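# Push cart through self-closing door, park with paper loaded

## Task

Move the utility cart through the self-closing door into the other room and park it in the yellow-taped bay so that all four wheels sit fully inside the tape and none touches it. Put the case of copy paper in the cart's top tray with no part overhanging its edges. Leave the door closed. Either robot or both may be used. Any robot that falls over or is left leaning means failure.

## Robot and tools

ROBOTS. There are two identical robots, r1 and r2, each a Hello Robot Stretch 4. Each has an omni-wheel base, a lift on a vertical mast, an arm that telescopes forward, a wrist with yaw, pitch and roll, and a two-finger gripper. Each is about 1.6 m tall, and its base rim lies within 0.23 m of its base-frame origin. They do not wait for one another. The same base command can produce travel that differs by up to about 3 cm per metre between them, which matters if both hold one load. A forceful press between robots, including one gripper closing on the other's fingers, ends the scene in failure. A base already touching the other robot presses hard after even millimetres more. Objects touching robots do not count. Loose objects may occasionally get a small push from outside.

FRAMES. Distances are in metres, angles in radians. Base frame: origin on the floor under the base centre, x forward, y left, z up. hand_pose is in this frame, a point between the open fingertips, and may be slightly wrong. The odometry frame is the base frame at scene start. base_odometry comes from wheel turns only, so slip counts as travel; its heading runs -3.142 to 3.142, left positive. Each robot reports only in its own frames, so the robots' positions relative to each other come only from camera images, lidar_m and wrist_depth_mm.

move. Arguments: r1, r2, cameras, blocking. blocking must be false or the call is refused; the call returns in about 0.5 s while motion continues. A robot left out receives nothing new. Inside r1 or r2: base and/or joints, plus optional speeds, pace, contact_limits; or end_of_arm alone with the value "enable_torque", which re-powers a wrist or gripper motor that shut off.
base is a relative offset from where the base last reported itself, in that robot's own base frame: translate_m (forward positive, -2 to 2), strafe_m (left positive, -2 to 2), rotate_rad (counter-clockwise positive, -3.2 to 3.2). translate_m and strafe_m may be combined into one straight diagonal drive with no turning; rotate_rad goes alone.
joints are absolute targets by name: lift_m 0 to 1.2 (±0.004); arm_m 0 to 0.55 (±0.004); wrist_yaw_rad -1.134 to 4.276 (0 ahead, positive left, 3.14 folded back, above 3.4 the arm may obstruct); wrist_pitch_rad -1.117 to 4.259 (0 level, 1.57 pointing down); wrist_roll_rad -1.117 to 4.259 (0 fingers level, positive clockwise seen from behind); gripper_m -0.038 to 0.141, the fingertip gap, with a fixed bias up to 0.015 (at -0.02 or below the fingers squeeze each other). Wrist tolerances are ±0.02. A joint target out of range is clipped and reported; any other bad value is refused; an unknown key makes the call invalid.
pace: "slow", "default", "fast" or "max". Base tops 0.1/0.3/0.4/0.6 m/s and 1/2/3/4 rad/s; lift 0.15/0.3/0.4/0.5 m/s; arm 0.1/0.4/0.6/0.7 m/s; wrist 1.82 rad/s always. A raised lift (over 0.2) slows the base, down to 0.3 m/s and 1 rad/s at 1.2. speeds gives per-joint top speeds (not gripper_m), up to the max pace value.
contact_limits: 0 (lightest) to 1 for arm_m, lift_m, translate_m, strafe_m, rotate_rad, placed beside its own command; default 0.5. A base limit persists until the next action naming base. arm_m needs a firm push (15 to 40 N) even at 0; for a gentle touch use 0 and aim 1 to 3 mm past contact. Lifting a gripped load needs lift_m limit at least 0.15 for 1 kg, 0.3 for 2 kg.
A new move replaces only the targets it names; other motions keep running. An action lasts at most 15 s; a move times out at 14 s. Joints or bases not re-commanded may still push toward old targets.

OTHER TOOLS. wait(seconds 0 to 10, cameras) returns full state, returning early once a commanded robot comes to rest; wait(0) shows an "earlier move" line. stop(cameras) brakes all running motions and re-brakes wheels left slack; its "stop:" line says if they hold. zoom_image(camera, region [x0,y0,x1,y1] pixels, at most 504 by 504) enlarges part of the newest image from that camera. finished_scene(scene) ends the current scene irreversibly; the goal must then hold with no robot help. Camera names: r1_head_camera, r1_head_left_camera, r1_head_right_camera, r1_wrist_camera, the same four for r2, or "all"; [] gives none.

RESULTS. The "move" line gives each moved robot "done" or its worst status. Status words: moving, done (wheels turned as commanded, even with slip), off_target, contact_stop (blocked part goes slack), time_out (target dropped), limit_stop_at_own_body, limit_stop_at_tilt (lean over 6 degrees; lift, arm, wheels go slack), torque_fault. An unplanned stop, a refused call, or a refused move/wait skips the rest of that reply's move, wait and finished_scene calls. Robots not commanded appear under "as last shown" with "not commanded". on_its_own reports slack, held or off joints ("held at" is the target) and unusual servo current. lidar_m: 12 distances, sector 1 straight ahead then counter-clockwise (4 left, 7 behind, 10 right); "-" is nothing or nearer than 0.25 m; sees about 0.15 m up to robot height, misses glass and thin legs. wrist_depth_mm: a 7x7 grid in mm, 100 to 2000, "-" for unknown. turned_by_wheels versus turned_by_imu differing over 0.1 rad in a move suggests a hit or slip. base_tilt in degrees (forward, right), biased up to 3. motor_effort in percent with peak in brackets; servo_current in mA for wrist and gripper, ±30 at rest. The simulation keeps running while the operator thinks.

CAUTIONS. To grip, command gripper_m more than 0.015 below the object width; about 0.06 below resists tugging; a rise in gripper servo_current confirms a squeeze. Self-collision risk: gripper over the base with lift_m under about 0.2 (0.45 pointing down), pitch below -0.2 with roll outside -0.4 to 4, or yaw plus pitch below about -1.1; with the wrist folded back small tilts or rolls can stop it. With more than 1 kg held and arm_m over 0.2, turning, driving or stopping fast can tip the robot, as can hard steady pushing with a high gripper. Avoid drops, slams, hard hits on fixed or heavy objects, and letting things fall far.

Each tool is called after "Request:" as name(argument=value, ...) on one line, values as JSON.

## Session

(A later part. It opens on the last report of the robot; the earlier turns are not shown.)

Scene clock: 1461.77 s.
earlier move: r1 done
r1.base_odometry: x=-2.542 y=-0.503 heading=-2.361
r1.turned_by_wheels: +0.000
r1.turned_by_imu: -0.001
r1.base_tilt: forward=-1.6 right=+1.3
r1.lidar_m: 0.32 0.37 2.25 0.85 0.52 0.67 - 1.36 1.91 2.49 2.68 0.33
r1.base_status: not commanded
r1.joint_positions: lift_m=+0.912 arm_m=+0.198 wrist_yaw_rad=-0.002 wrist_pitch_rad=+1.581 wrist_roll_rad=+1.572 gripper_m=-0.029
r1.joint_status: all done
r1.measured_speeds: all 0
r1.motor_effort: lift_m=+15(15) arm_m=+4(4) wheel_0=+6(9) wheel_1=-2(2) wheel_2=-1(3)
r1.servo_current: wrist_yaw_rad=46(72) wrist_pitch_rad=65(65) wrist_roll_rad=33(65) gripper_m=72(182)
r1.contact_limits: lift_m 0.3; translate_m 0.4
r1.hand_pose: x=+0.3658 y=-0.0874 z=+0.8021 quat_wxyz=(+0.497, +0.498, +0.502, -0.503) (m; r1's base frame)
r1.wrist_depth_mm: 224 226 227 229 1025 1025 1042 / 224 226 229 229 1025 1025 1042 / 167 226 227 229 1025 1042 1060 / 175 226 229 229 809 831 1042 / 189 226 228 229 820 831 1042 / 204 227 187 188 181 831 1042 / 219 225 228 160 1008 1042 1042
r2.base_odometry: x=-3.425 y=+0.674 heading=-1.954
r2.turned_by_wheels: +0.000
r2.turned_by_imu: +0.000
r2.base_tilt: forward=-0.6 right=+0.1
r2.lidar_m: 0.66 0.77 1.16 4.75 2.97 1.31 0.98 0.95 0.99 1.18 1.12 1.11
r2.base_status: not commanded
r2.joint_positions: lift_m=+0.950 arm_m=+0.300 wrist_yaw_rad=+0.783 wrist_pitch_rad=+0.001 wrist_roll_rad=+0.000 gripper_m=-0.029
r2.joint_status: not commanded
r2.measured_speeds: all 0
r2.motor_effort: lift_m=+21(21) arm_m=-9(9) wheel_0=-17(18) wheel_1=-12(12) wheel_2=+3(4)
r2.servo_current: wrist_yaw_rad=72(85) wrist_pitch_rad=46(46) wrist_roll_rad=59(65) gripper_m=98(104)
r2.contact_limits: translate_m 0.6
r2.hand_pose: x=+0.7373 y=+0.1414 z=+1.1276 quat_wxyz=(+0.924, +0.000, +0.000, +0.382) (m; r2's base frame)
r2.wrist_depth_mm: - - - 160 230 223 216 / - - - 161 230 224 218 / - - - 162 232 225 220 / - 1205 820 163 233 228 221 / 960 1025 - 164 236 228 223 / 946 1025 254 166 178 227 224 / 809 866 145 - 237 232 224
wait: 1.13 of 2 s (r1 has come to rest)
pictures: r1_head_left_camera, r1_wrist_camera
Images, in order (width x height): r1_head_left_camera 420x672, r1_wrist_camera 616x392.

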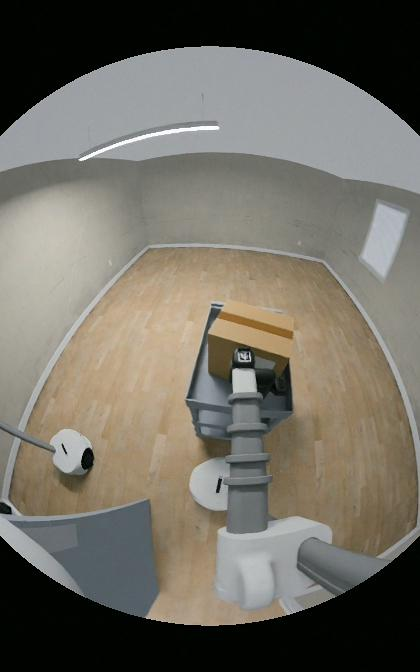

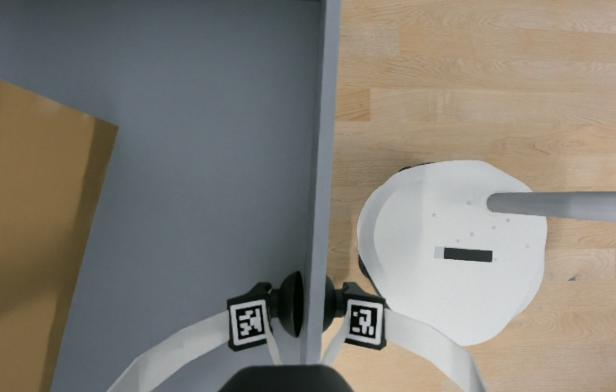

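Request:
move(blocking=false, r1={"base":{"translate_m":-0.4,"strafe_m":-0.13},"pace":"slow","contact_limits":{"translate_m":0.6}}, cameras=[])

Request:
wait(seconds=6, cameras=["r1_head_left_camera","r1_head_right_camera","r1_wrist_camera","r2_head_left_camera"])

Scene clock: 1472.50 s.
move: r1 moving
r1.base_odometry: x=-2.537 y=-0.492 heading=-2.361
r1.turned_by_wheels: +0.000
r1.turned_by_imu: +0.000
r1.base_tilt: forward=-1.6 right=+1.3
r1.lidar_m: 0.33 0.37 2.29 0.85 0.54 0.69 - 1.39 1.93 2.51 2.66 0.35
r1.base_status: translate_m moving; strafe_m moving
r1.joint_positions: lift_m=+0.912 arm_m=+0.198 wrist_yaw_rad=-0.002 wrist_pitch_rad=+1.577 wrist_roll_rad=+1.572 gripper_m=-0.029
r1.joint_status: not commanded
r1.measured_speeds: translate_m=-0.048 strafe_m=-0.016 rotate_rad=+0.000 lift_m=+0.000 arm_m=+0.000 wrist_yaw_rad=+0.000 wrist_pitch_rad=-0.046 wrist_roll_rad=+0.000
r1.motor_effort: lift_m=+15(15) arm_m=+4(4) wheel_0=-3(6) wheel_1=-6(6) wheel_2=+5(5)
r1.servo_current: wrist_yaw_rad=46(59) wrist_pitch_rad=46(65) wrist_roll_rad=52(52) gripper_m=65(72)
r1.contact_limits: lift_m 0.3; translate_m 0.6
r1.hand_pose: x=+0.3670 y=-0.0874 z=+0.8021 quat_wxyz=(+0.498, +0.499, +0.501, -0.502) (m; r1's base frame)
r1.wrist_depth_mm: 226 229 229 230 1025 1025 1008 / 227 228 229 230 1025 1025 1042 / 175 229 230 230 1025 1042 1042 / 191 229 229 230 831 820 1042 / 200 228 229 230 820 820 1042 / 211 229 189 197 798 798 1042 / 228 150 229 161 179 1025 1025
r2: as last shown
r2.turned_by_imu: +0.001
r2.base_tilt: forward=-0.7 right=+0.1
r2.lidar_m: 0.71 0.80 1.15 4.78 2.98 1.31 0.98 0.94 1.02 1.18 1.15 1.10
r2.servo_current: wrist_yaw_rad=72(78) wrist_pitch_rad=46(46) wrist_roll_rad=46(52) gripper_m=104(104)
r2.contact_limits: translate_m 0.6
r2.wrist_depth_mm: - - - 160 230 224 216 / - - - 161 231 224 219 / - - - 163 231 225 220 / - - 842 163 233 228 220 / 960 1008 - 164 235 229 223 / 946 1042 182 166 178 227 224 / 798 866 145 - 237 233 224
pictures: none
No camera images: "cameras" was empty.

Scene clock: 1477.43 s.
earlier move: r1 done
r1.base_odometry: x=-2.350 y=-0.130 heading=-2.362
r1.turned_by_wheels: -0.001
r1.turned_by_imu: -0.002
r1.base_tilt: forward=-1.6 right=+1.3
r1.lidar_m: 0.30 0.30 0.68 0.60 0.61 0.78 3.84 0.97 1.31 2.36 2.51 0.40
r1.base_status: done
r1.joint_positions: lift_m=+0.912 arm_m=+0.198 wrist_yaw_rad=+0.002 wrist_pitch_rad=+1.557 wrist_roll_rad=+1.571 gripper_m=-0.029
r1.joint_status: not commanded
r1.measured_speeds: all 0
r1.motor_effort: lift_m=+15(15) arm_m=-4(4) wheel_0=-7(10) wheel_1=-4(9) wheel_2=+2(14)
r1.servo_current: wrist_yaw_rad=65(72) wrist_pitch_rad=72(104) wrist_roll_rad=39(72) gripper_m=65(72)
r1.contact_limits: lift_m 0.3; translate_m 0.6
r1.hand_pose: x=+0.3733 y=-0.0874 z=+0.8022 quat_wxyz=(+0.504, +0.503, +0.497, -0.496) (m; r1's base frame)
r1.wrist_depth_mm: 234 234 1025 1025 1008 1025 1008 / 234 234 231 1008 1008 1008 1008 / 235 234 211 1008 1008 1008 991 / 234 234 224 1008 1025 820 1008 / 233 233 232 1025 809 798 809 / 232 232 186 187 180 788 798 / 227 154 232 162 1008 798 1008
r2.base_odometry: x=-3.425 y=+0.674 heading=-1.954
r2.turned_by_wheels: +0.000
r2.turned_by_imu: +0.001
r2.base_tilt: forward=-0.6 right=+0.1
r2.lidar_m: 0.70 0.79 1.16 4.76 2.97 1.32 0.98 0.91 1.02 1.16 1.13 1.09
r2.base_status: not commanded
r2.joint_positions: lift_m=+0.950 arm_m=+0.300 wrist_yaw_rad=+0.783 wrist_pitch_rad=+0.001 wrist_roll_rad=+0.000 gripper_m=-0.029
r2.joint_status: not commanded
r2.measured_speeds: all 0
r2.motor_effort: lift_m=+21(21) arm_m=-9(10) wheel_0=-17(18) wheel_1=-12(13) wheel_2=+3(4)
r2.servo_current: wrist_yaw_rad=65(91) wrist_pitch_rad=33(46) wrist_roll_rad=46(59) gripper_m=98(111)
r2.contact_limits: translate_m 0.6
r2.hand_pose: x=+0.7373 y=+0.1414 z=+1.1276 quat_wxyz=(+0.924, +0.000, +0.000, +0.382) (m; r2's base frame)
r2.wrist_depth_mm: - - - 160 230 223 217 / - - - 161 230 224 219 / - - - 163 232 225 220 / - - 1160 163 234 228 220 / - - 878 165 235 229 223 / - 904 255 166 178 228 224 / 798 - - - 236 233 224
wait: 4.93 of 6 s (r1 has come to rest)
pictures: r1_head_left_camera, r1_head_right_camera, r1_wrist_camera, r2_head_left_camera
Images, in order (width x height): r1_head_left_camera 420x672, r1_head_right_camera 420x672, r1_wrist_camera 616x392, r2_head_left_camera 420x672.

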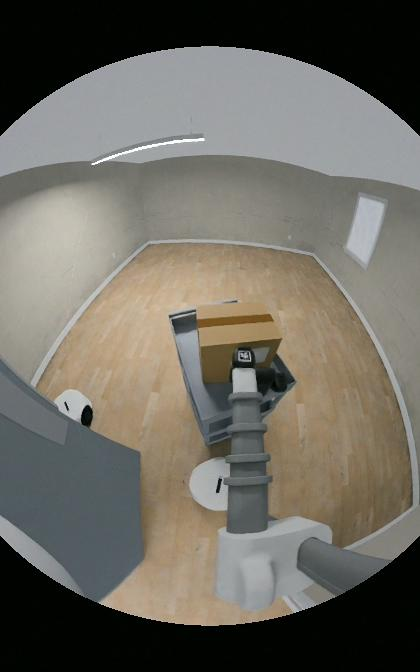

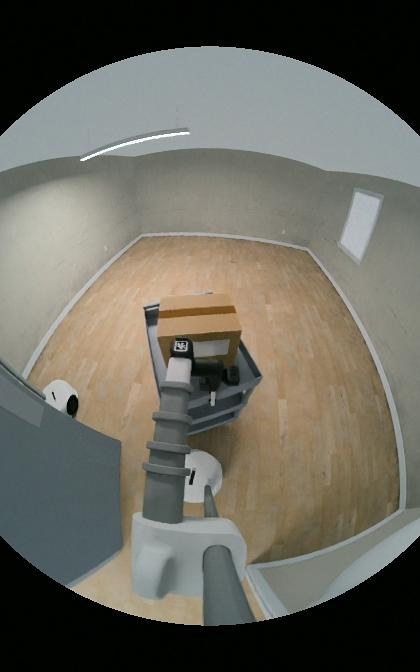

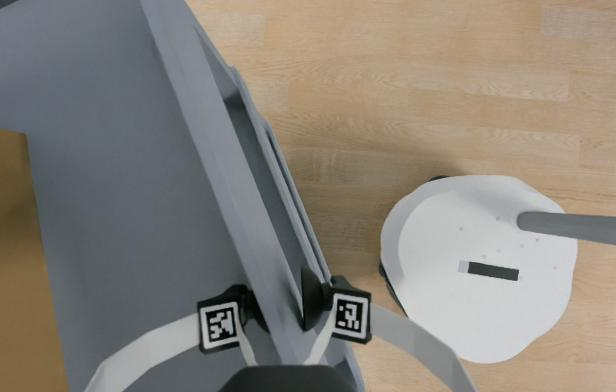

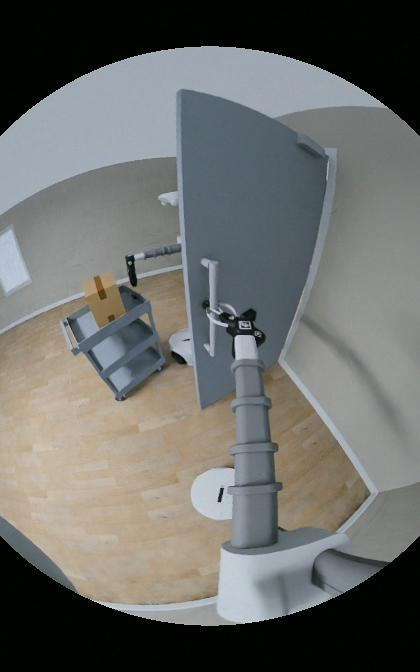

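Request:
move(blocking=false, r1={"base":{"translate_m":-0.35,"strafe_m":0.0},"joints":{"wrist_roll_rad":1.62},"speeds":{"wrist_roll_rad":0.1},"pace":"slow","contact_limits":{"translate_m":0.6}}, cameras=[])

Request:
wait(seconds=6, cameras=["r1_head_left_camera","r1_wrist_camera"])

Scene clock: 1488.03 s.
move: r1 moving
r1.base_odometry: x=-2.341 y=-0.121 heading=-2.362
r1.turned_by_wheels: +0.000
r1.turned_by_imu: -0.001
r1.base_tilt: forward=-1.6 right=+1.3
r1.lidar_m: 0.31 0.31 0.64 0.59 0.60 0.79 3.82 0.96 1.31 2.36 2.49 0.40
r1.base_status: translate_m moving; strafe_m moving
r1.joint_positions: lift_m=+0.912 arm_m=+0.198 wrist_yaw_rad=+0.002 wrist_pitch_rad=+1.557 wrist_roll_rad=+1.609 gripper_m=-0.029
r1.joint_status: wrist_roll_rad moving
r1.measured_speeds: translate_m=-0.049 strafe_m=+0.000 rotate_rad=+0.000 lift_m=+0.000 arm_m=+0.000 wrist_yaw_rad=+0.000 wrist_pitch_rad=+0.000 wrist_roll_rad=+0.135
r1.motor_effort: lift_m=+15(15) arm_m=-4(4) wheel_0=-9(9) wheel_1=-4(7) wheel_2=+10(10)
r1.servo_current: wrist_yaw_rad=46(59) wrist_pitch_rad=72(78) wrist_roll_rad=46(59) gripper_m=65(65)
r1.contact_limits: lift_m 0.3; translate_m 0.6
r1.hand_pose: x=+0.3733 y=-0.0874 z=+0.8022 quat_wxyz=(+0.494, +0.513, +0.487, -0.505) (m; r1's base frame)
r1.wrist_depth_mm: 236 234 1025 1025 991 1008 1008 / 235 234 459 1008 1025 991 1008 / 236 234 194 1025 1008 1008 1008 / 235 234 214 1025 1008 788 1025 / 236 235 234 1025 831 809 788 / 236 234 183 198 788 798 798 / 225 159 233 162 178 788 1008
r2: as last shown
r2.lidar_m: 0.71 0.80 1.15 4.80 2.99 1.29 0.99 0.95 1.02 1.14 1.12 1.13
r2.motor_effort: lift_m=+21(21) arm_m=-9(9) wheel_0=-17(18) wheel_1=-12(12) wheel_2=+3(3)
r2.servo_current: wrist_yaw_rad=65(85) wrist_pitch_rad=46(46) wrist_roll_rad=52(52) gripper_m=98(104)
r2.contact_limits: translate_m 0.6
r2.wrist_depth_mm: - - - 160 230 224 217 / - - - 161 230 225 219 / - - - 162 231 227 220 / - - 1138 163 233 228 222 / - - 866 165 236 227 222 / - 904 255 166 178 228 224 / 798 - - - 238 233 225
pictures: none
No camera images: "cameras" was empty.

Scene clock: 1492.30 s.
earlier move: r1 done
r1.base_odometry: x=-2.101 y=+0.116 heading=-2.362
r1.turned_by_wheels: +0.000
r1.turned_by_imu: -0.001
r1.base_tilt: forward=-1.6 right=+1.3
r1.lidar_m: 0.28 0.27 0.60 0.55 0.56 0.80 3.45 0.68 0.76 2.33 2.49 0.38
r1.base_status: done
r1.joint_positions: lift_m=+0.912 arm_m=+0.198 wrist_yaw_rad=+0.003 wrist_pitch_rad=+1.562 wrist_roll_rad=+1.614 gripper_m=-0.029
r1.joint_status: all done
r1.measured_speeds: all 0
r1.motor_effort: lift_m=+15(15) arm_m=-4(4) wheel_0=-6(11) wheel_1=-2(7) wheel_2=+2(12)
r1.servo_current: wrist_yaw_rad=39(65) wrist_pitch_rad=52(85) wrist_roll_rad=65(78) gripper_m=59(72)
r1.contact_limits: lift_m 0.3; translate_m 0.6
r1.hand_pose: x=+0.3718 y=-0.0874 z=+0.8021 quat_wxyz=(+0.492, +0.512, +0.487, -0.508) (m; r1's base frame)
r1.wrist_depth_mm: 233 220 1025 1025 1025 1008 1008 / 234 208 1025 1008 1008 1025 1008 / 234 233 480 1008 1008 1025 1008 / 233 232 207 1025 1025 809 1008 / 233 234 232 525 820 809 798 / 232 233 191 191 177 798 1008 / 229 156 232 161 1008 133 1025
r2.base_odometry: x=-3.425 y=+0.674 heading=-1.954
r2.turned_by_wheels: +0.000
r2.turned_by_imu: +0.001
r2.base_tilt: forward=-0.6 right=+0.1
r2.lidar_m: 0.71 0.75 4.03 4.77 3.00 1.30 0.98 0.94 1.01 1.19 1.14 1.11
r2.base_status: not commanded
r2.joint_positions: lift_m=+0.950 arm_m=+0.300 wrist_yaw_rad=+0.783 wrist_pitch_rad=+0.001 wrist_roll_rad=+0.000 gripper_m=-0.029
r2.joint_status: not commanded
r2.measured_speeds: all 0
r2.motor_effort: lift_m=+21(21) arm_m=-9(10) wheel_0=-17(18) wheel_1=-12(13) wheel_2=+3(4)
r2.servo_current: wrist_yaw_rad=65(85) wrist_pitch_rad=39(46) wrist_roll_rad=52(65) gripper_m=98(111)
r2.contact_limits: translate_m 0.6
r2.hand_pose: x=+0.7373 y=+0.1414 z=+1.1276 quat_wxyz=(+0.924, +0.000, +0.000, +0.382) (m; r2's base frame)
r2.wrist_depth_mm: - - - 160 230 223 216 / - - - 161 231 224 219 / - - - 162 232 226 220 / - - - 163 233 227 221 / - - - 165 235 229 223 / - - 253 166 177 227 223 / - - - - 238 232 225
wait: 4.27 of 6 s (r1 has come to rest)
pictures: r1_head_left_camera, r1_wrist_camera
Images, in order (width x height): r1_head_left_camera 420x672, r1_wrist_camera 616x392.

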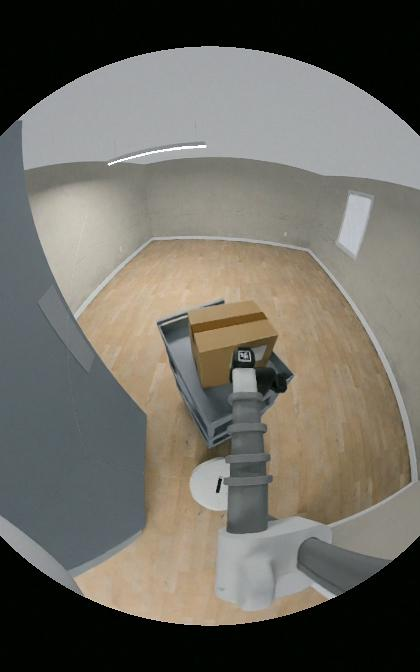

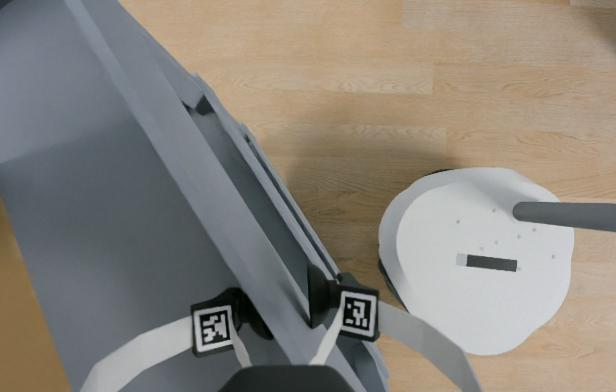

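Request:
move(blocking=false, r1={"joints":{"gripper_m":0.07}}, cameras=[])

Request:
wait(seconds=1.5, cameras=[])

Request:
move(blocking=false, r1={"joints":{"wrist_roll_rad":1.06}}, cameras=[])

Request:
wait(seconds=1.5, cameras=["r1_wrist_camera"])

Scene clock: 1505.57 s.
move: r1 moving
r1.base_odometry: x=-2.101 y=+0.116 heading=-2.362
r1.turned_by_wheels: +0.000
r1.turned_by_imu: -0.001
r1.base_tilt: forward=-1.6 right=+1.3
r1.lidar_m: 0.26 0.26 0.62 0.54 0.55 0.81 3.49 0.68 0.79 2.34 2.47 0.40
r1.base_status: not commanded
r1.joint_positions: lift_m=+0.912 arm_m=+0.198 wrist_yaw_rad=+0.003 wrist_pitch_rad=+1.562 wrist_roll_rad=+1.615 gripper_m=-0.004
r1.joint_status: gripper_m moving
r1.measured_speeds: translate_m=+0.000 strafe_m=+0.000 rotate_rad=+0.000 lift_m=+0.000 arm_m=+0.000 wrist_yaw_rad=+0.000 wrist_pitch_rad=+0.000 wrist_roll_rad=+0.008
r1.motor_effort: lift_m=+15(15) arm_m=-4(4) wheel_0=-6(7) wheel_1=-2(2) wheel_2=+2(2)
r1.servo_current: wrist_yaw_rad=46(65) wrist_pitch_rad=52(59) wrist_roll_rad=59(59) gripper_m=46(72)
r1.contact_limits: lift_m 0.3; translate_m 0.6
r1.hand_pose: x=+0.3718 y=-0.0874 z=+0.8021 quat_wxyz=(+0.492, +0.513, +0.487, -0.508) (m; r1's base frame)
r1.wrist_depth_mm: 234 216 1025 1042 1008 1008 991 / 235 205 1025 1008 1025 1008 1008 / 235 234 231 1025 1042 1008 1008 / 234 234 203 1025 1025 788 1025 / 234 234 232 535 831 798 809 / 234 232 199 193 182 798 1008 / 228 159 233 162 1042 798 1008
r2: as last shown
r2.turned_by_imu: +0.002
r2.lidar_m: 0.70 0.80 4.03 4.75 2.96 1.29 0.98 0.93 1.03 1.19 1.14 1.12
r2.motor_effort: lift_m=+21(21) arm_m=-9(9) wheel_0=-17(18) wheel_1=-12(12) wheel_2=+3(3)
r2.servo_current: wrist_yaw_rad=72(78) wrist_pitch_rad=39(46) wrist_roll_rad=39(52) gripper_m=104(104)
r2.contact_limits: translate_m 0.6
r2.wrist_depth_mm: - - - 160 229 224 217 / - - - 161 231 224 218 / - - - 162 233 225 220 / - - - 163 233 227 221 / - - - 164 235 228 223 / - - 254 166 178 229 224 / - - - - 239 233 225
pictures: none
No camera images: "cameras" was empty.

Scene clock: 1506.77 s.
earlier move: r1 done
r1.base_odometry: x=-2.101 y=+0.116 heading=-2.362
r1.turned_by_wheels: +0.000
r1.turned_by_imu: +0.000
r1.base_tilt: forward=-1.6 right=+1.3
r1.lidar_m: 0.26 0.26 0.60 0.55 0.56 0.80 3.46 0.70 0.78 2.35 2.47 0.39
r1.base_status: not commanded
r1.joint_positions: lift_m=+0.912 arm_m=+0.198 wrist_yaw_rad=+0.002 wrist_pitch_rad=+1.568 wrist_roll_rad=+1.618 gripper_m=+0.070
r1.joint_status: all done
r1.measured_speeds: all 0
r1.motor_effort: lift_m=+15(15) arm_m=-4(4) wheel_0=-3(7) wheel_1=-2(2) wheel_2=+2(2)
r1.servo_current: wrist_yaw_rad=46(65) wrist_pitch_rad=39(59) wrist_roll_rad=26(65) gripper_m=46(98)
r1.contact_limits: lift_m 0.3; translate_m 0.6
r1.hand_pose: x=+0.3699 y=-0.0874 z=+0.8021 quat_wxyz=(+0.489, +0.512, +0.488, -0.510) (m; r1's base frame)
r1.wrist_depth_mm: 234 1042 1025 1025 1008 1025 1025 / 233 204 1025 1008 1008 1008 1025 / 234 214 564 1008 1042 1008 1025 / 235 234 189 1025 904 809 798 / 234 233 229 1025 809 798 809 / 234 234 186 204 190 809 1008 / 234 161 233 144 1008 1025 1025
r2.base_odometry: x=-3.425 y=+0.674 heading=-1.954
r2.turned_by_wheels: +0.000
r2.turned_by_imu: +0.000
r2.base_tilt: forward=-0.6 right=+0.1
r2.lidar_m: 0.71 0.79 4.02 4.75 3.00 1.27 0.98 0.94 1.01 1.17 1.13 1.10
r2.base_status: not commanded
r2.joint_positions: lift_m=+0.950 arm_m=+0.300 wrist_yaw_rad=+0.783 wrist_pitch_rad=+0.001 wrist_roll_rad=+0.000 gripper_m=-0.029
r2.joint_status: not commanded
r2.measured_speeds: all 0
r2.motor_effort: lift_m=+21(21) arm_m=-9(9) wheel_0=-18(18) wheel_1=-12(12) wheel_2=+3(4)
r2.servo_current: wrist_yaw_rad=65(78) wrist_pitch_rad=39(46) wrist_roll_rad=46(59) gripper_m=98(104)
r2.contact_limits: translate_m 0.6
r2.hand_pose: x=+0.7373 y=+0.1414 z=+1.1276 quat_wxyz=(+0.924, +0.000, +0.000, +0.382) (m; r2's base frame)
r2.wrist_depth_mm: - - - 160 229 224 217 / - - - 161 231 224 218 / - - - 162 232 226 220 / - - - 163 233 229 221 / - - - 165 235 228 223 / - - 252 165 178 228 224 / - - - - 237 232 225
wait: 1.20 of 1.5 s (r1 has come to rest)
pictures: none
No camera images: "cameras" was empty.

Scene clock: 1507.27 s.
move: r1 moving
r1.base_odometry: x=-2.101 y=+0.116 heading=-2.362
r1.turned_by_wheels: +0.000
r1.turned_by_imu: +0.000
r1.base_tilt: forward=-1.6 right=+1.3
r1.lidar_m: 0.25 0.25 0.62 0.55 0.54 0.84 3.47 0.69 0.79 2.33 2.46 0.38
r1.base_status: not commanded
r1.joint_positions: lift_m=+0.912 arm_m=+0.198 wrist_yaw_rad=+0.002 wrist_pitch_rad=+1.568 wrist_roll_rad=+1.114 gripper_m=+0.070
r1.joint_status: wrist_roll_rad moving
r1.measured_speeds: translate_m=+0.000 strafe_m=+0.000 rotate_rad=+0.000 lift_m=+0.000 arm_m=+0.000 wrist_yaw_rad=+0.000 wrist_pitch_rad=+0.000 wrist_roll_rad=-0.932
r1.motor_effort: lift_m=+15(15) arm_m=-4(4) wheel_0=-4(4) wheel_1=-2(2) wheel_2=+1(2)
r1.servo_current: wrist_yaw_rad=52(59) wrist_pitch_rad=33(46) wrist_roll_rad=20(117) gripper_m=46(46)
r1.contact_limits: lift_m 0.3; translate_m 0.6
r1.hand_pose: x=+0.3699 y=-0.0874 z=+0.8021 quat_wxyz=(+0.601, +0.374, +0.600, -0.373) (m; r1's base frame)
r1.wrist_depth_mm: 236 236 235 1025 1025 1025 1008 / 229 234 235 1025 1025 1025 1025 / 235 234 234 1025 1008 1008 1008 / 234 235 235 1025 1025 1025 1025 / 236 235 233 1008 831 820 1042 / 234 234 189 1025 190 798 798 / 235 235 233 144 809 809 1008
r2: as last shown
r2.lidar_m: 0.69 0.78 4.05 4.76 2.96 1.28 0.99 0.95 1.02 1.18 1.12 1.12
r2.motor_effort: lift_m=+21(21) arm_m=-9(10) wheel_0=-17(18) wheel_1=-12(12) wheel_2=+3(3)
r2.servo_current: wrist_yaw_rad=72(78) wrist_pitch_rad=39(46) wrist_roll_rad=46(52) gripper_m=98(98)
r2.contact_limits: translate_m 0.6
r2.wrist_depth_mm: - - - 160 229 224 217 / - - - 162 230 224 219 / - - - 162 233 226 220 / - - - 163 234 228 222 / - - - 165 235 228 224 / - - 254 166 178 228 223 / - - - - 237 232 225
pictures: none
No camera images: "cameras" was empty.

Scene clock: 1507.73 s.
earlier move: r1 done
r1.base_odometry: x=-2.101 y=+0.116 heading=-2.362
r1.turned_by_wheels: +0.000
r1.turned_by_imu: +0.000
r1.base_tilt: forward=-1.6 right=+1.3
r1.lidar_m: 0.27 0.28 0.60 0.55 0.56 0.82 3.47 0.69 0.78 2.31 2.47 0.38
r1.base_status: not commanded
r1.joint_positions: lift_m=+0.912 arm_m=+0.198 wrist_yaw_rad=+0.002 wrist_pitch_rad=+1.568 wrist_roll_rad=+1.063 gripper_m=+0.070
r1.joint_status: all done
r1.measured_speeds: all 0
r1.motor_effort: lift_m=+15(15) arm_m=-4(4) wheel_0=-4(4) wheel_1=-2(2) wheel_2=+1(2)
r1.servo_current: wrist_yaw_rad=39(72) wrist_pitch_rad=46(46) wrist_roll_rad=59(117) gripper_m=46(46)
r1.contact_limits: lift_m 0.3; translate_m 0.6
r1.hand_pose: x=+0.3699 y=-0.0874 z=+0.8021 quat_wxyz=(+0.611, +0.358, +0.609, -0.357) (m; r1's base frame)
r1.wrist_depth_mm: 220 236 235 1025 1025 1008 1008 / 223 235 236 1025 1008 1025 1042 / 229 234 234 1025 1042 1025 1008 / 229 235 235 1042 1025 1008 1008 / 234 235 235 1025 891 1025 1008 / 233 234 190 1008 191 809 991 / 234 233 235 145 798 798 609
r2.base_odometry: x=-3.425 y=+0.674 heading=-1.954
r2.turned_by_wheels: +0.000
r2.turned_by_imu: +0.000
r2.base_tilt: forward=-0.6 right=+0.1
r2.lidar_m: 0.71 0.79 4.03 4.77 3.01 1.30 0.97 0.94 1.02 1.18 1.13 1.11
r2.base_status: not commanded
r2.joint_positions: lift_m=+0.950 arm_m=+0.300 wrist_yaw_rad=+0.783 wrist_pitch_rad=+0.001 wrist_roll_rad=+0.000 gripper_m=-0.029
r2.joint_status: not commanded
r2.measured_speeds: all 0
r2.motor_effort: lift_m=+21(21) arm_m=-9(10) wheel_0=-17(18) wheel_1=-12(12) wheel_2=+3(3)
r2.servo_current: wrist_yaw_rad=59(78) wrist_pitch_rad=39(46) wrist_roll_rad=59(59) gripper_m=91(104)
r2.contact_limits: translate_m 0.6
r2.hand_pose: x=+0.7373 y=+0.1414 z=+1.1276 quat_wxyz=(+0.924, +0.000, +0.000, +0.382) (m; r2's base frame)
r2.wrist_depth_mm: - - - 160 230 223 217 / - - - 161 230 224 218 / - - - 162 233 226 220 / - - - 163 234 228 222 / - - - 164 236 229 224 / - - 254 166 177 228 223 / - - - - 237 233 225
wait: 0.47 of 1.5 s (r1 has come to rest)
pictures: r1_wrist_camera
Images, in order (width x height): r1_wrist_camera 616x392.

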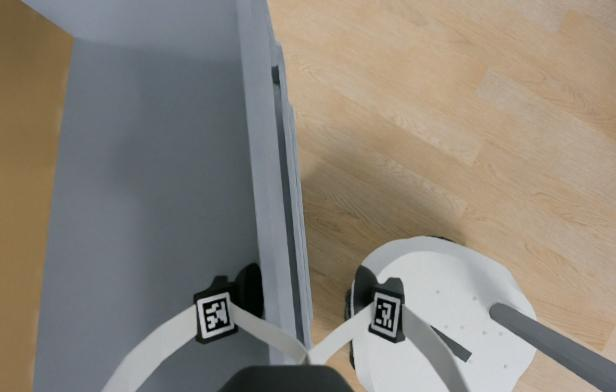

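Request:
move(blocking=false, r1={"base":{"translate_m":0.052,"strafe_m":-0.085},"pace":"slow","contact_limits":{"translate_m":0.4}}, cameras=[])

Request:
wait(seconds=3, cameras=[])

Request:
move(blocking=false, r1={"joints":{"gripper_m":-0.035}}, cameras=[])

Request:
wait(seconds=2, cameras=["r1_wrist_camera","r1_head_camera"])

Scene clock: 1524.23 s.
move: r1 moving
r1.base_odometry: x=-2.113 y=+0.119 heading=-2.362
r1.turned_by_wheels: +0.000
r1.turned_by_imu: -0.001
r1.base_tilt: forward=-1.6 right=+1.3
r1.lidar_m: 0.27 0.26 0.63 0.55 0.59 0.82 3.49 0.69 0.80 2.32 2.48 0.39
r1.base_status: translate_m moving; strafe_m moving
r1.joint_positions: lift_m=+0.912 arm_m=+0.198 wrist_yaw_rad=+0.002 wrist_pitch_rad=+1.568 wrist_roll_rad=+1.062 gripper_m=+0.070
r1.joint_status: not commanded
r1.measured_speeds: translate_m=+0.026 strafe_m=-0.040 rotate_rad=+0.000 lift_m=+0.000 arm_m=+0.000 wrist_yaw_rad=-0.001 wrist_pitch_rad=+0.006 wrist_roll_rad=-0.001
r1.motor_effort: lift_m=+15(15) arm_m=-4(4) wheel_0=+5(6) wheel_1=-5(5) wheel_2=-3(6)
r1.servo_current: wrist_yaw_rad=33(59) wrist_pitch_rad=39(46) wrist_roll_rad=65(65) gripper_m=46(52)
r1.contact_limits: lift_m 0.3; translate_m 0.4
r1.hand_pose: x=+0.3699 y=-0.0874 z=+0.8021 quat_wxyz=(+0.611, +0.358, +0.609, -0.357) (m; r1's base frame)
r1.wrist_depth_mm: 232 233 232 1025 1008 1025 1025 / 224 231 232 1008 1025 1025 1025 / 229 232 233 1008 1025 1008 1042 / 229 233 234 1008 1025 1025 1025 / 231 233 234 1042 831 1025 1008 / 232 233 193 1025 190 809 1025 / 233 162 233 143 809 809 591
r2: as last shown
r2.turned_by_imu: +0.002
r2.base_tilt: forward=-0.6 right=+0.0
r2.lidar_m: 0.72 0.78 4.05 4.78 2.98 1.32 0.96 0.95 1.02 1.16 1.15 1.13
r2.motor_effort: lift_m=+21(21) arm_m=-9(9) wheel_0=-17(18) wheel_1=-12(12) wheel_2=+3(4)
r2.servo_current: wrist_yaw_rad=72(85) wrist_pitch_rad=39(46) wrist_roll_rad=46(59) gripper_m=98(104)
r2.contact_limits: translate_m 0.6
r2.wrist_depth_mm: - - - 160 230 224 217 / - - - 161 230 224 219 / - - - 162 233 225 220 / - - - 163 234 228 220 / - - - 164 235 228 223 / - - 255 165 177 228 224 / - - - - 237 233 225
pictures: none
No camera images: "cameras" was empty.

Scene clock: 1526.00 s.
earlier move: r1 done
r1.base_odometry: x=-2.197 y=+0.140 heading=-2.362
r1.turned_by_wheels: +0.000
r1.turned_by_imu: +0.000
r1.base_tilt: forward=-1.6 right=+1.3
r1.lidar_m: 0.27 0.25 0.70 0.63 0.64 3.56 3.55 0.68 0.85 2.27 2.38 0.39
r1.base_status: done
r1.joint_positions: lift_m=+0.912 arm_m=+0.198 wrist_yaw_rad=+0.002 wrist_pitch_rad=+1.572 wrist_roll_rad=+1.061 gripper_m=+0.070
r1.joint_status: not commanded
r1.measured_speeds: all 0
r1.motor_effort: lift_m=+15(15) arm_m=+4(4) wheel_0=+7(12) wheel_1=-3(6) wheel_2=-2(6)
r1.servo_current: wrist_yaw_rad=52(65) wrist_pitch_rad=46(52) wrist_roll_rad=52(65) gripper_m=39(52)
r1.contact_limits: lift_m 0.3; translate_m 0.4
r1.hand_pose: x=+0.3687 y=-0.0874 z=+0.8021 quat_wxyz=(+0.610, +0.357, +0.611, -0.357) (m; r1's base frame)
r1.wrist_depth_mm: 229 229 230 1025 1025 1042 1025 / 229 232 232 1008 1025 1042 1025 / 231 231 231 1008 1008 1042 1025 / 208 231 231 1025 1025 1025 1025 / 216 230 232 1042 854 1008 1025 / 221 232 213 866 194 820 1042 / 229 231 231 143 820 809 585
r2.base_odometry: x=-3.425 y=+0.674 heading=-1.954
r2.turned_by_wheels: +0.000
r2.turned_by_imu: +0.000
r2.base_tilt: forward=-0.6 right=+0.1
r2.lidar_m: 0.70 0.74 4.05 4.76 2.98 1.29 0.99 0.94 1.00 1.17 1.14 1.10
r2.base_status: not commanded
r2.joint_positions: lift_m=+0.950 arm_m=+0.300 wrist_yaw_rad=+0.783 wrist_pitch_rad=+0.001 wrist_roll_rad=+0.000 gripper_m=-0.029
r2.joint_status: not commanded
r2.measured_speeds: all 0
r2.motor_effort: lift_m=+21(21) arm_m=-9(9) wheel_0=-17(18) wheel_1=-12(13) wheel_2=+4(4)
r2.servo_current: wrist_yaw_rad=65(85) wrist_pitch_rad=39(46) wrist_roll_rad=52(59) gripper_m=98(111)
r2.contact_limits: translate_m 0.6
r2.hand_pose: x=+0.7373 y=+0.1414 z=+1.1276 quat_wxyz=(+0.924, +0.000, +0.000, +0.382) (m; r2's base frame)
r2.wrist_depth_mm: - - - 160 229 224 217 / - - - 161 231 224 219 / - - - 163 233 226 221 / - - - 163 234 228 222 / - - - 164 235 228 223 / - - 253 166 178 228 224 / - - - - 237 232 224
wait: 1.77 of 3 s (r1 has come to rest)
pictures: none
No camera images: "cameras" was empty.

Scene clock: 1526.50 s.
move: r1 moving
r1.base_odometry: x=-2.197 y=+0.140 heading=-2.362
r1.turned_by_wheels: +0.000
r1.turned_by_imu: +0.000
r1.base_tilt: forward=-1.6 right=+1.3
r1.lidar_m: 0.28 0.25 0.71 0.62 0.66 3.58 3.55 0.69 0.88 2.26 2.40 0.40
r1.base_status: not commanded
r1.joint_positions: lift_m=+0.912 arm_m=+0.198 wrist_yaw_rad=+0.002 wrist_pitch_rad=+1.572 wrist_roll_rad=+1.061 gripper_m=+0.051
r1.joint_status: gripper_m moving
r1.measured_speeds: all 0
r1.motor_effort: lift_m=+15(15) arm_m=+4(4) wheel_0=+7(7) wheel_1=-3(3) wheel_2=-3(3)
r1.servo_current: wrist_yaw_rad=59(72) wrist_pitch_rad=46(52) wrist_roll_rad=46(72) gripper_m=78(85)
r1.contact_limits: lift_m 0.3; translate_m 0.4
r1.hand_pose: x=+0.3687 y=-0.0874 z=+0.8021 quat_wxyz=(+0.610, +0.357, +0.611, -0.357) (m; r1's base frame)
r1.wrist_depth_mm: 229 230 230 1025 991 1025 1025 / 229 231 230 1008 1008 1025 1042 / 229 231 232 1042 1025 1025 1042 / 207 231 231 1025 1008 1042 1025 / 213 231 232 1025 842 1025 1042 / 222 232 222 866 190 809 1008 / 229 231 233 143 820 809 585
r2: as last shown
r2.lidar_m: 0.68 0.78 4.04 4.77 2.98 1.28 0.96 0.94 1.03 1.18 1.12 1.08
r2.motor_effort: lift_m=+21(21) arm_m=-9(9) wheel_0=-17(18) wheel_1=-12(12) wheel_2=+3(3)
r2.servo_current: wrist_yaw_rad=65(78) wrist_pitch_rad=46(46) wrist_roll_rad=52(59) gripper_m=98(104)
r2.contact_limits: translate_m 0.6
r2.wrist_depth_mm: - - - 160 230 224 217 / - - - 161 230 224 219 / - - - 162 232 226 220 / - - - 163 233 228 221 / - - - 164 235 228 223 / - - 253 166 178 227 224 / - - - - 237 232 225
pictures: none
No camera images: "cameras" was empty.

Scene clock: 1527.73 s.
earlier move: r1 done
r1.base_odometry: x=-2.197 y=+0.140 heading=-2.362
r1.turned_by_wheels: +0.000
r1.turned_by_imu: +0.000
r1.base_tilt: forward=-1.6 right=+1.2
r1.lidar_m: 0.26 0.25 0.70 0.62 0.66 3.56 3.51 0.68 0.89 2.26 2.38 0.40
r1.base_status: not commanded
r1.joint_positions: lift_m=+0.912 arm_m=+0.198 wrist_yaw_rad=+0.002 wrist_pitch_rad=+1.569 wrist_roll_rad=+1.061 gripper_m=-0.034
r1.joint_status: all done
r1.measured_speeds: all 0
r1.motor_effort: lift_m=+15(15) arm_m=+4(4) wheel_0=+4(7) wheel_1=-2(3) wheel_2=-1(3)
r1.servo_current: wrist_yaw_rad=46(78) wrist_pitch_rad=46(52) wrist_roll_rad=59(72) gripper_m=72(137)
r1.contact_limits: lift_m 0.3; translate_m 0.4
r1.hand_pose: x=+0.3696 y=-0.0874 z=+0.8021 quat_wxyz=(+0.611, +0.358, +0.610, -0.357) (m; r1's base frame)
r1.wrist_depth_mm: 228 224 227 1025 1008 1008 1025 / 229 230 229 1025 1042 1008 1042 / 230 230 230 1008 1008 1042 1025 / 200 230 229 1025 1025 1025 1025 / 204 230 230 230 878 1025 1008 / 213 230 186 186 798 809 1008 / 220 154 230 160 166 668 615
r2.base_odometry: x=-3.425 y=+0.674 heading=-1.954
r2.turned_by_wheels: +0.000
r2.turned_by_imu: +0.000
r2.base_tilt: forward=-0.6 right=+0.0
r2.lidar_m: 0.71 0.79 4.03 4.76 2.98 1.27 0.99 0.94 1.00 1.17 1.13 1.10
r2.base_status: not commanded
r2.joint_positions: lift_m=+0.950 arm_m=+0.300 wrist_yaw_rad=+0.783 wrist_pitch_rad=+0.001 wrist_roll_rad=+0.000 gripper_m=-0.029
r2.joint_status: not commanded
r2.measured_speeds: all 0
r2.motor_effort: lift_m=+21(21) arm_m=-9(9) wheel_0=-18(18) wheel_1=-12(13) wheel_2=+3(3)
r2.servo_current: wrist_yaw_rad=72(78) wrist_pitch_rad=39(46) wrist_roll_rad=52(59) gripper_m=104(104)
r2.contact_limits: translate_m 0.6
r2.hand_pose: x=+0.7373 y=+0.1414 z=+1.1276 quat_wxyz=(+0.924, +0.000, +0.000, +0.382) (m; r2's base frame)
r2.wrist_depth_mm: - - - 160 230 223 216 / - - - 161 230 224 218 / - - - 162 232 225 220 / - - - 163 234 229 221 / - - - 164 236 229 223 / - - 253 166 178 228 223 / - - - - 237 233 224
wait: 1.23 of 2 s (r1 has come to rest)
pictures: r1_head_camera, r1_wrist_camera
Images, in order (width x height): r1_head_camera 420x560, r1_wrist_camera 616x392.

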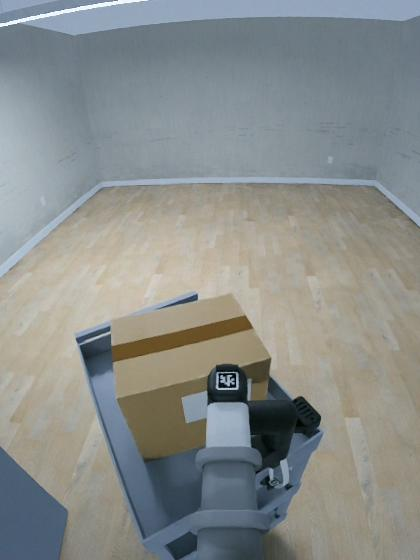

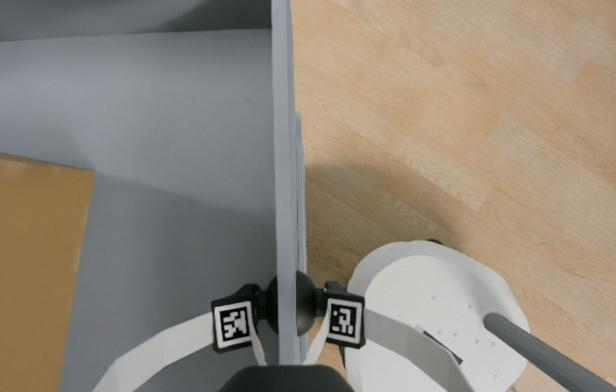

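Request:
move(blocking=false, r1={"base":{"translate_m":-0.3,"strafe_m":0.05},"joints":{"wrist_roll_rad":1.57},"speeds":{"wrist_roll_rad":0.15},"pace":"slow","contact_limits":{"translate_m":0.6}}, cameras=[])

Request:
wait(seconds=6, cameras=["r1_head_left_camera","r1_wrist_camera"])

Scene clock: 1536.07 s.
move: r1 moving
r1.base_odometry: x=-2.187 y=+0.147 heading=-2.362
r1.turned_by_wheels: +0.000
r1.turned_by_imu: +0.000
r1.base_tilt: forward=-1.6 right=+1.3
r1.lidar_m: 0.28 0.25 0.71 0.64 0.64 3.57 3.50 0.66 0.87 2.27 2.41 0.40
r1.base_status: translate_m moving; strafe_m moving
r1.joint_positions: lift_m=+0.912 arm_m=+0.198 wrist_yaw_rad=+0.002 wrist_pitch_rad=+1.564 wrist_roll_rad=+1.122 gripper_m=-0.034
r1.joint_status: wrist_roll_rad moving
r1.measured_speeds: translate_m=-0.048 strafe_m=+0.007 rotate_rad=-0.001 lift_m=+0.000 arm_m=+0.000 wrist_yaw_rad=+0.000 wrist_pitch_rad=-0.016 wrist_roll_rad=+0.150
r1.motor_effort: lift_m=+15(15) arm_m=+2(4) wheel_0=-7(7) wheel_1=-3(6) wheel_2=+8(9)
r1.servo_current: wrist_yaw_rad=52(65) wrist_pitch_rad=46(52) wrist_roll_rad=59(65) gripper_m=72(78)
r1.contact_limits: lift_m 0.3; translate_m 0.6
r1.hand_pose: x=+0.3711 y=-0.0874 z=+0.8021 quat_wxyz=(+0.601, +0.377, +0.597, -0.374) (m; r1's base frame)
r1.wrist_depth_mm: 211 219 223 1025 1042 1025 1025 / 234 232 231 1008 1025 1025 1008 / 233 232 231 1008 1025 1025 991 / 206 231 232 1042 1025 1025 1008 / 211 230 230 1025 960 1025 991 / 216 232 186 182 798 798 1008 / 221 156 229 178 177 809 621
r2: as last shown
r2.turned_by_imu: +0.001
r2.base_tilt: forward=-0.6 right=+0.1
r2.lidar_m: 0.71 0.78 4.03 4.75 2.98 1.28 0.96 0.94 1.02 1.16 1.14 1.13
r2.motor_effort: lift_m=+21(21) arm_m=-9(9) wheel_0=-17(18) wheel_1=-12(12) wheel_2=+3(4)
r2.servo_current: wrist_yaw_rad=78(78) wrist_pitch_rad=39(46) wrist_roll_rad=39(52) gripper_m=98(98)
r2.contact_limits: translate_m 0.6
r2.wrist_depth_mm: - - - 160 230 223 217 / - - - 161 230 224 219 / - - - 162 232 225 220 / - - - 163 232 227 221 / - - - 164 234 229 224 / - - 254 166 178 228 224 / - - - - 238 233 225
pictures: none
No camera images: "cameras" was empty.

Scene clock: 1539.87 s.
earlier move: r1 done
r1.base_odometry: x=-1.949 y=+0.315 heading=-2.363
r1.turned_by_wheels: -0.001
r1.turned_by_imu: -0.001
r1.base_tilt: forward=-1.5 right=+1.3
r1.lidar_m: 0.26 0.25 0.62 0.55 0.58 3.26 3.21 0.54 0.51 1.43 2.40 0.40
r1.base_status: done
r1.joint_positions: lift_m=+0.912 arm_m=+0.198 wrist_yaw_rad=+0.002 wrist_pitch_rad=+1.566 wrist_roll_rad=+1.564 gripper_m=-0.034
r1.joint_status: all done
r1.measured_speeds: all 0
r1.motor_effort: lift_m=+15(15) arm_m=-3(4) wheel_0=-6(11) wheel_1=-3(6) wheel_2=+2(11)
r1.servo_current: wrist_yaw_rad=52(72) wrist_pitch_rad=39(59) wrist_roll_rad=65(85) gripper_m=72(78)
r1.contact_limits: lift_m 0.3; translate_m 0.6
r1.hand_pose: x=+0.3705 y=-0.0874 z=+0.8021 quat_wxyz=(+0.504, +0.499, +0.501, -0.496) (m; r1's base frame)
r1.wrist_depth_mm: 169 188 1042 1025 1025 1025 1008 / 202 214 1025 1008 1025 1025 1025 / 231 232 211 1008 1025 1025 1025 / 231 232 214 1025 1008 798 1025 / 231 230 230 1025 809 788 809 / 218 230 204 194 178 798 1008 / 202 155 231 160 1042 135 1008
r2.base_odometry: x=-3.425 y=+0.674 heading=-1.954
r2.turned_by_wheels: +0.000
r2.turned_by_imu: +0.001
r2.base_tilt: forward=-0.6 right=+0.1
r2.lidar_m: 0.69 0.76 4.03 4.76 2.98 1.30 0.97 0.93 1.00 1.17 1.14 1.11
r2.base_status: not commanded
r2.joint_positions: lift_m=+0.950 arm_m=+0.300 wrist_yaw_rad=+0.783 wrist_pitch_rad=+0.001 wrist_roll_rad=+0.000 gripper_m=-0.029
r2.joint_status: not commanded
r2.measured_speeds: all 0
r2.motor_effort: lift_m=+21(21) arm_m=-9(10) wheel_0=-17(18) wheel_1=-13(13) wheel_2=+3(4)
r2.servo_current: wrist_yaw_rad=72(85) wrist_pitch_rad=39(46) wrist_roll_rad=46(65) gripper_m=98(104)
r2.contact_limits: translate_m 0.6
r2.hand_pose: x=+0.7373 y=+0.1414 z=+1.1276 quat_wxyz=(+0.924, +0.000, +0.000, +0.382) (m; r2's base frame)
r2.wrist_depth_mm: - - - 160 230 222 217 / - - - 161 230 224 219 / - - - 162 232 225 220 / - - - 163 234 228 222 / - - - 165 235 228 223 / - - 255 166 178 228 224 / - - 146 - 238 232 226
wait: 3.80 of 6 s (r1 has come to rest)
pictures: r1_head_left_camera, r1_wrist_camera
Images, in order (width x height): r1_head_left_camera 420x672, r1_wrist_camera 616x392.

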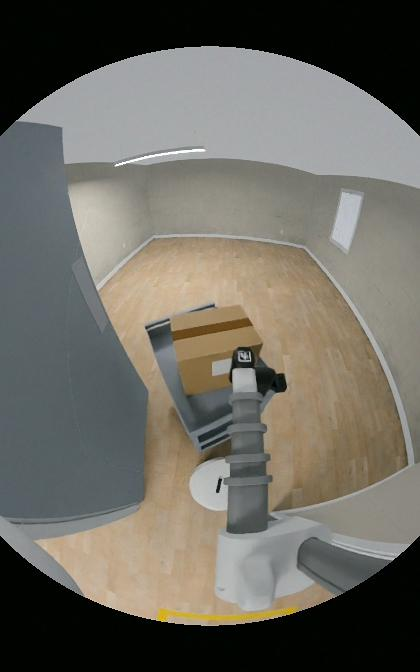

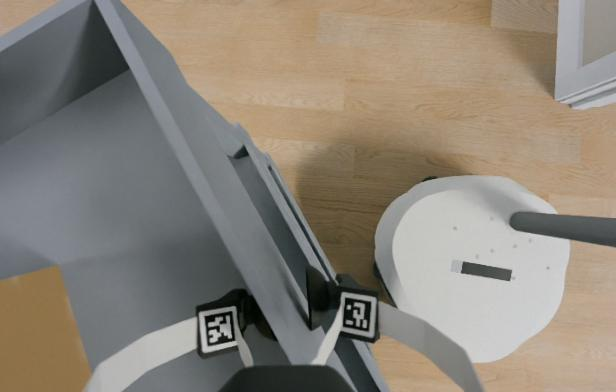

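Request:
move(blocking=false, r1={"base":{"translate_m":-0.17,"strafe_m":-0.13},"pace":"slow","contact_limits":{"translate_m":0.6}}, cameras=[])

Request:
wait(seconds=6, cameras=["r1_head_left_camera","r1_wrist_camera","r1_head_right_camera"])

Scene clock: 1572.60 s.
move: r1 moving
r1.base_odometry: x=-1.947 y=+0.328 heading=-2.362
r1.turned_by_wheels: +0.001
r1.turned_by_imu: -0.001
r1.base_tilt: forward=-1.6 right=+1.3
r1.lidar_m: 0.29 0.27 0.62 0.56 0.58 3.27 3.20 0.55 0.47 1.38 2.40 0.39
r1.base_status: translate_m moving; strafe_m moving
r1.joint_positions: lift_m=+0.912 arm_m=+0.198 wrist_yaw_rad=+0.002 wrist_pitch_rad=+1.563 wrist_roll_rad=+1.564 gripper_m=-0.034
r1.joint_status: not commanded
r1.measured_speeds: translate_m=-0.042 strafe_m=-0.031 rotate_rad=+0.003 lift_m=+0.000 arm_m=+0.000 wrist_yaw_rad=+0.000 wrist_pitch_rad=-0.012 wrist_roll_rad=+0.000
r1.motor_effort: lift_m=+15(15) arm_m=-3(4) wheel_0=+5(5) wheel_1=-5(8) wheel_2=+10(10)
r1.servo_current: wrist_yaw_rad=46(59) wrist_pitch_rad=46(52) wrist_roll_rad=59(65) gripper_m=72(78)
r1.contact_limits: lift_m 0.3; translate_m 0.6
r1.hand_pose: x=+0.3712 y=-0.0874 z=+0.8021 quat_wxyz=(+0.504, +0.500, +0.500, -0.496) (m; r1's base frame)
r1.wrist_depth_mm: 168 181 1008 1008 991 1008 1008 / 201 211 1025 1025 1008 1008 1008 / 232 231 237 1008 1025 991 1008 / 232 230 192 1008 1025 798 1008 / 233 232 232 1025 820 809 798 / 219 232 200 196 179 798 1008 / 208 158 230 162 715 798 1025
r2: as last shown
r2.turned_by_imu: +0.005
r2.lidar_m: 0.69 0.75 4.01 4.76 2.97 1.29 0.96 0.95 1.02 1.17 1.14 1.14
r2.motor_effort: lift_m=+21(21) arm_m=-9(9) wheel_0=-18(18) wheel_1=-12(13) wheel_2=+3(4)
r2.servo_current: wrist_yaw_rad=72(72) wrist_pitch_rad=46(46) wrist_roll_rad=52(52) gripper_m=98(104)
r2.contact_limits: translate_m 0.6
r2.wrist_depth_mm: - - - 160 230 223 217 / - - - 161 230 224 218 / - - - 163 232 226 220 / - - - 163 234 227 222 / - - - 165 236 229 224 / - - 255 166 178 229 224 / - - 146 - 237 232 224
pictures: none
No camera images: "cameras" was empty.

Scene clock: 1575.43 s.
earlier move: r1 done
r1.base_odometry: x=-1.919 y=+0.527 heading=-2.362
r1.turned_by_wheels: +0.000
r1.turned_by_imu: +0.001
r1.base_tilt: forward=-1.6 right=+1.3
r1.lidar_m: 0.25 0.25 0.72 0.67 2.78 3.11 3.04 3.25 0.28 0.62 2.28 0.42
r1.base_status: done
r1.joint_positions: lift_m=+0.912 arm_m=+0.198 wrist_yaw_rad=+0.003 wrist_pitch_rad=+1.570 wrist_roll_rad=+1.564 gripper_m=-0.034
r1.joint_status: not commanded
r1.measured_speeds: all 0
r1.motor_effort: lift_m=+15(15) arm_m=-2(4) wheel_0=+8(16) wheel_1=-1(8) wheel_2=+5(18)
r1.servo_current: wrist_yaw_rad=52(72) wrist_pitch_rad=39(59) wrist_roll_rad=59(72) gripper_m=72(78)
r1.contact_limits: lift_m 0.3; translate_m 0.6
r1.hand_pose: x=+0.3693 y=-0.0874 z=+0.8021 quat_wxyz=(+0.503, +0.498, +0.502, -0.497) (m; r1's base frame)
r1.wrist_depth_mm: 1008 991 1008 1008 1008 1025 - / 166 1025 1025 1008 1025 1025 - / 215 187 1008 1025 1025 1025 1025 / 229 229 211 1025 976 809 1025 / 229 229 193 831 809 820 820 / 229 229 204 200 178 809 1025 / 218 156 181 160 480 144 1008
r2.base_odometry: x=-3.425 y=+0.674 heading=-1.954
r2.turned_by_wheels: +0.000
r2.turned_by_imu: +0.000
r2.base_tilt: forward=-0.6 right=+0.1
r2.lidar_m: 0.70 0.76 4.04 4.78 2.96 1.29 0.99 0.94 1.01 1.16 1.13 1.13
r2.base_status: not commanded
r2.joint_positions: lift_m=+0.950 arm_m=+0.300 wrist_yaw_rad=+0.783 wrist_pitch_rad=+0.001 wrist_roll_rad=+0.000 gripper_m=-0.029
r2.joint_status: not commanded
r2.measured_speeds: all 0
r2.motor_effort: lift_m=+21(21) arm_m=-9(10) wheel_0=-17(18) wheel_1=-12(13) wheel_2=+3(4)
r2.servo_current: wrist_yaw_rad=72(85) wrist_pitch_rad=39(46) wrist_roll_rad=52(59) gripper_m=98(104)
r2.contact_limits: translate_m 0.6
r2.hand_pose: x=+0.7373 y=+0.1414 z=+1.1276 quat_wxyz=(+0.924, +0.000, +0.000, +0.382) (m; r2's base frame)
r2.wrist_depth_mm: - - - 160 229 224 216 / - - - 161 231 224 219 / - - - 162 233 225 220 / - - - 163 234 227 222 / - - - 164 234 229 223 / - - 255 166 177 228 224 / - - 146 - 237 233 225
wait: 2.83 of 6 s (r1 has come to rest)
pictures: r1_head_left_camera, r1_head_right_camera, r1_wrist_camera
Images, in order (width x height): r1_head_left_camera 420x672, r1_head_right_camera 420x672, r1_wrist_camera 616x392.

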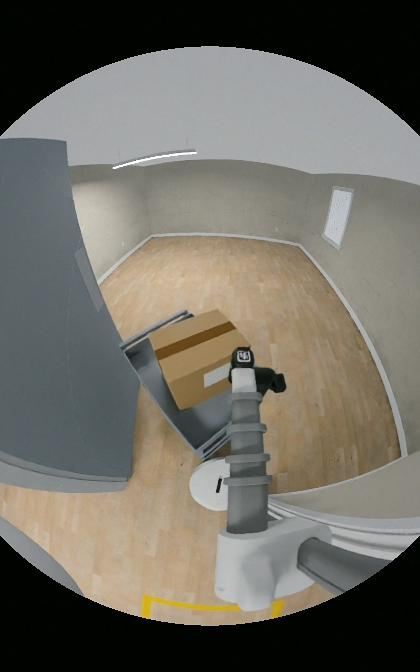

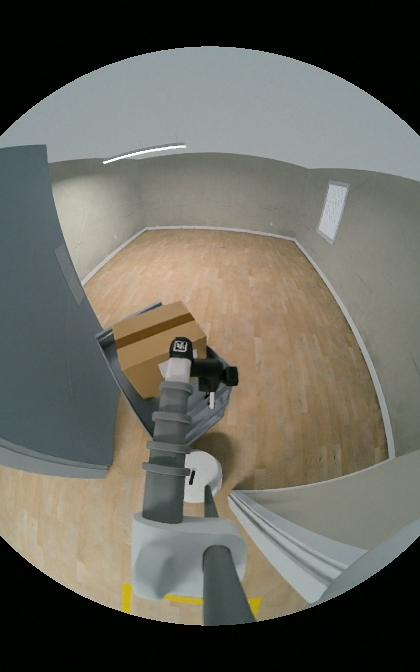

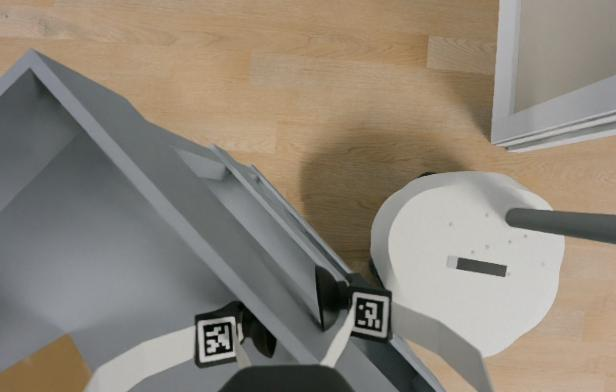

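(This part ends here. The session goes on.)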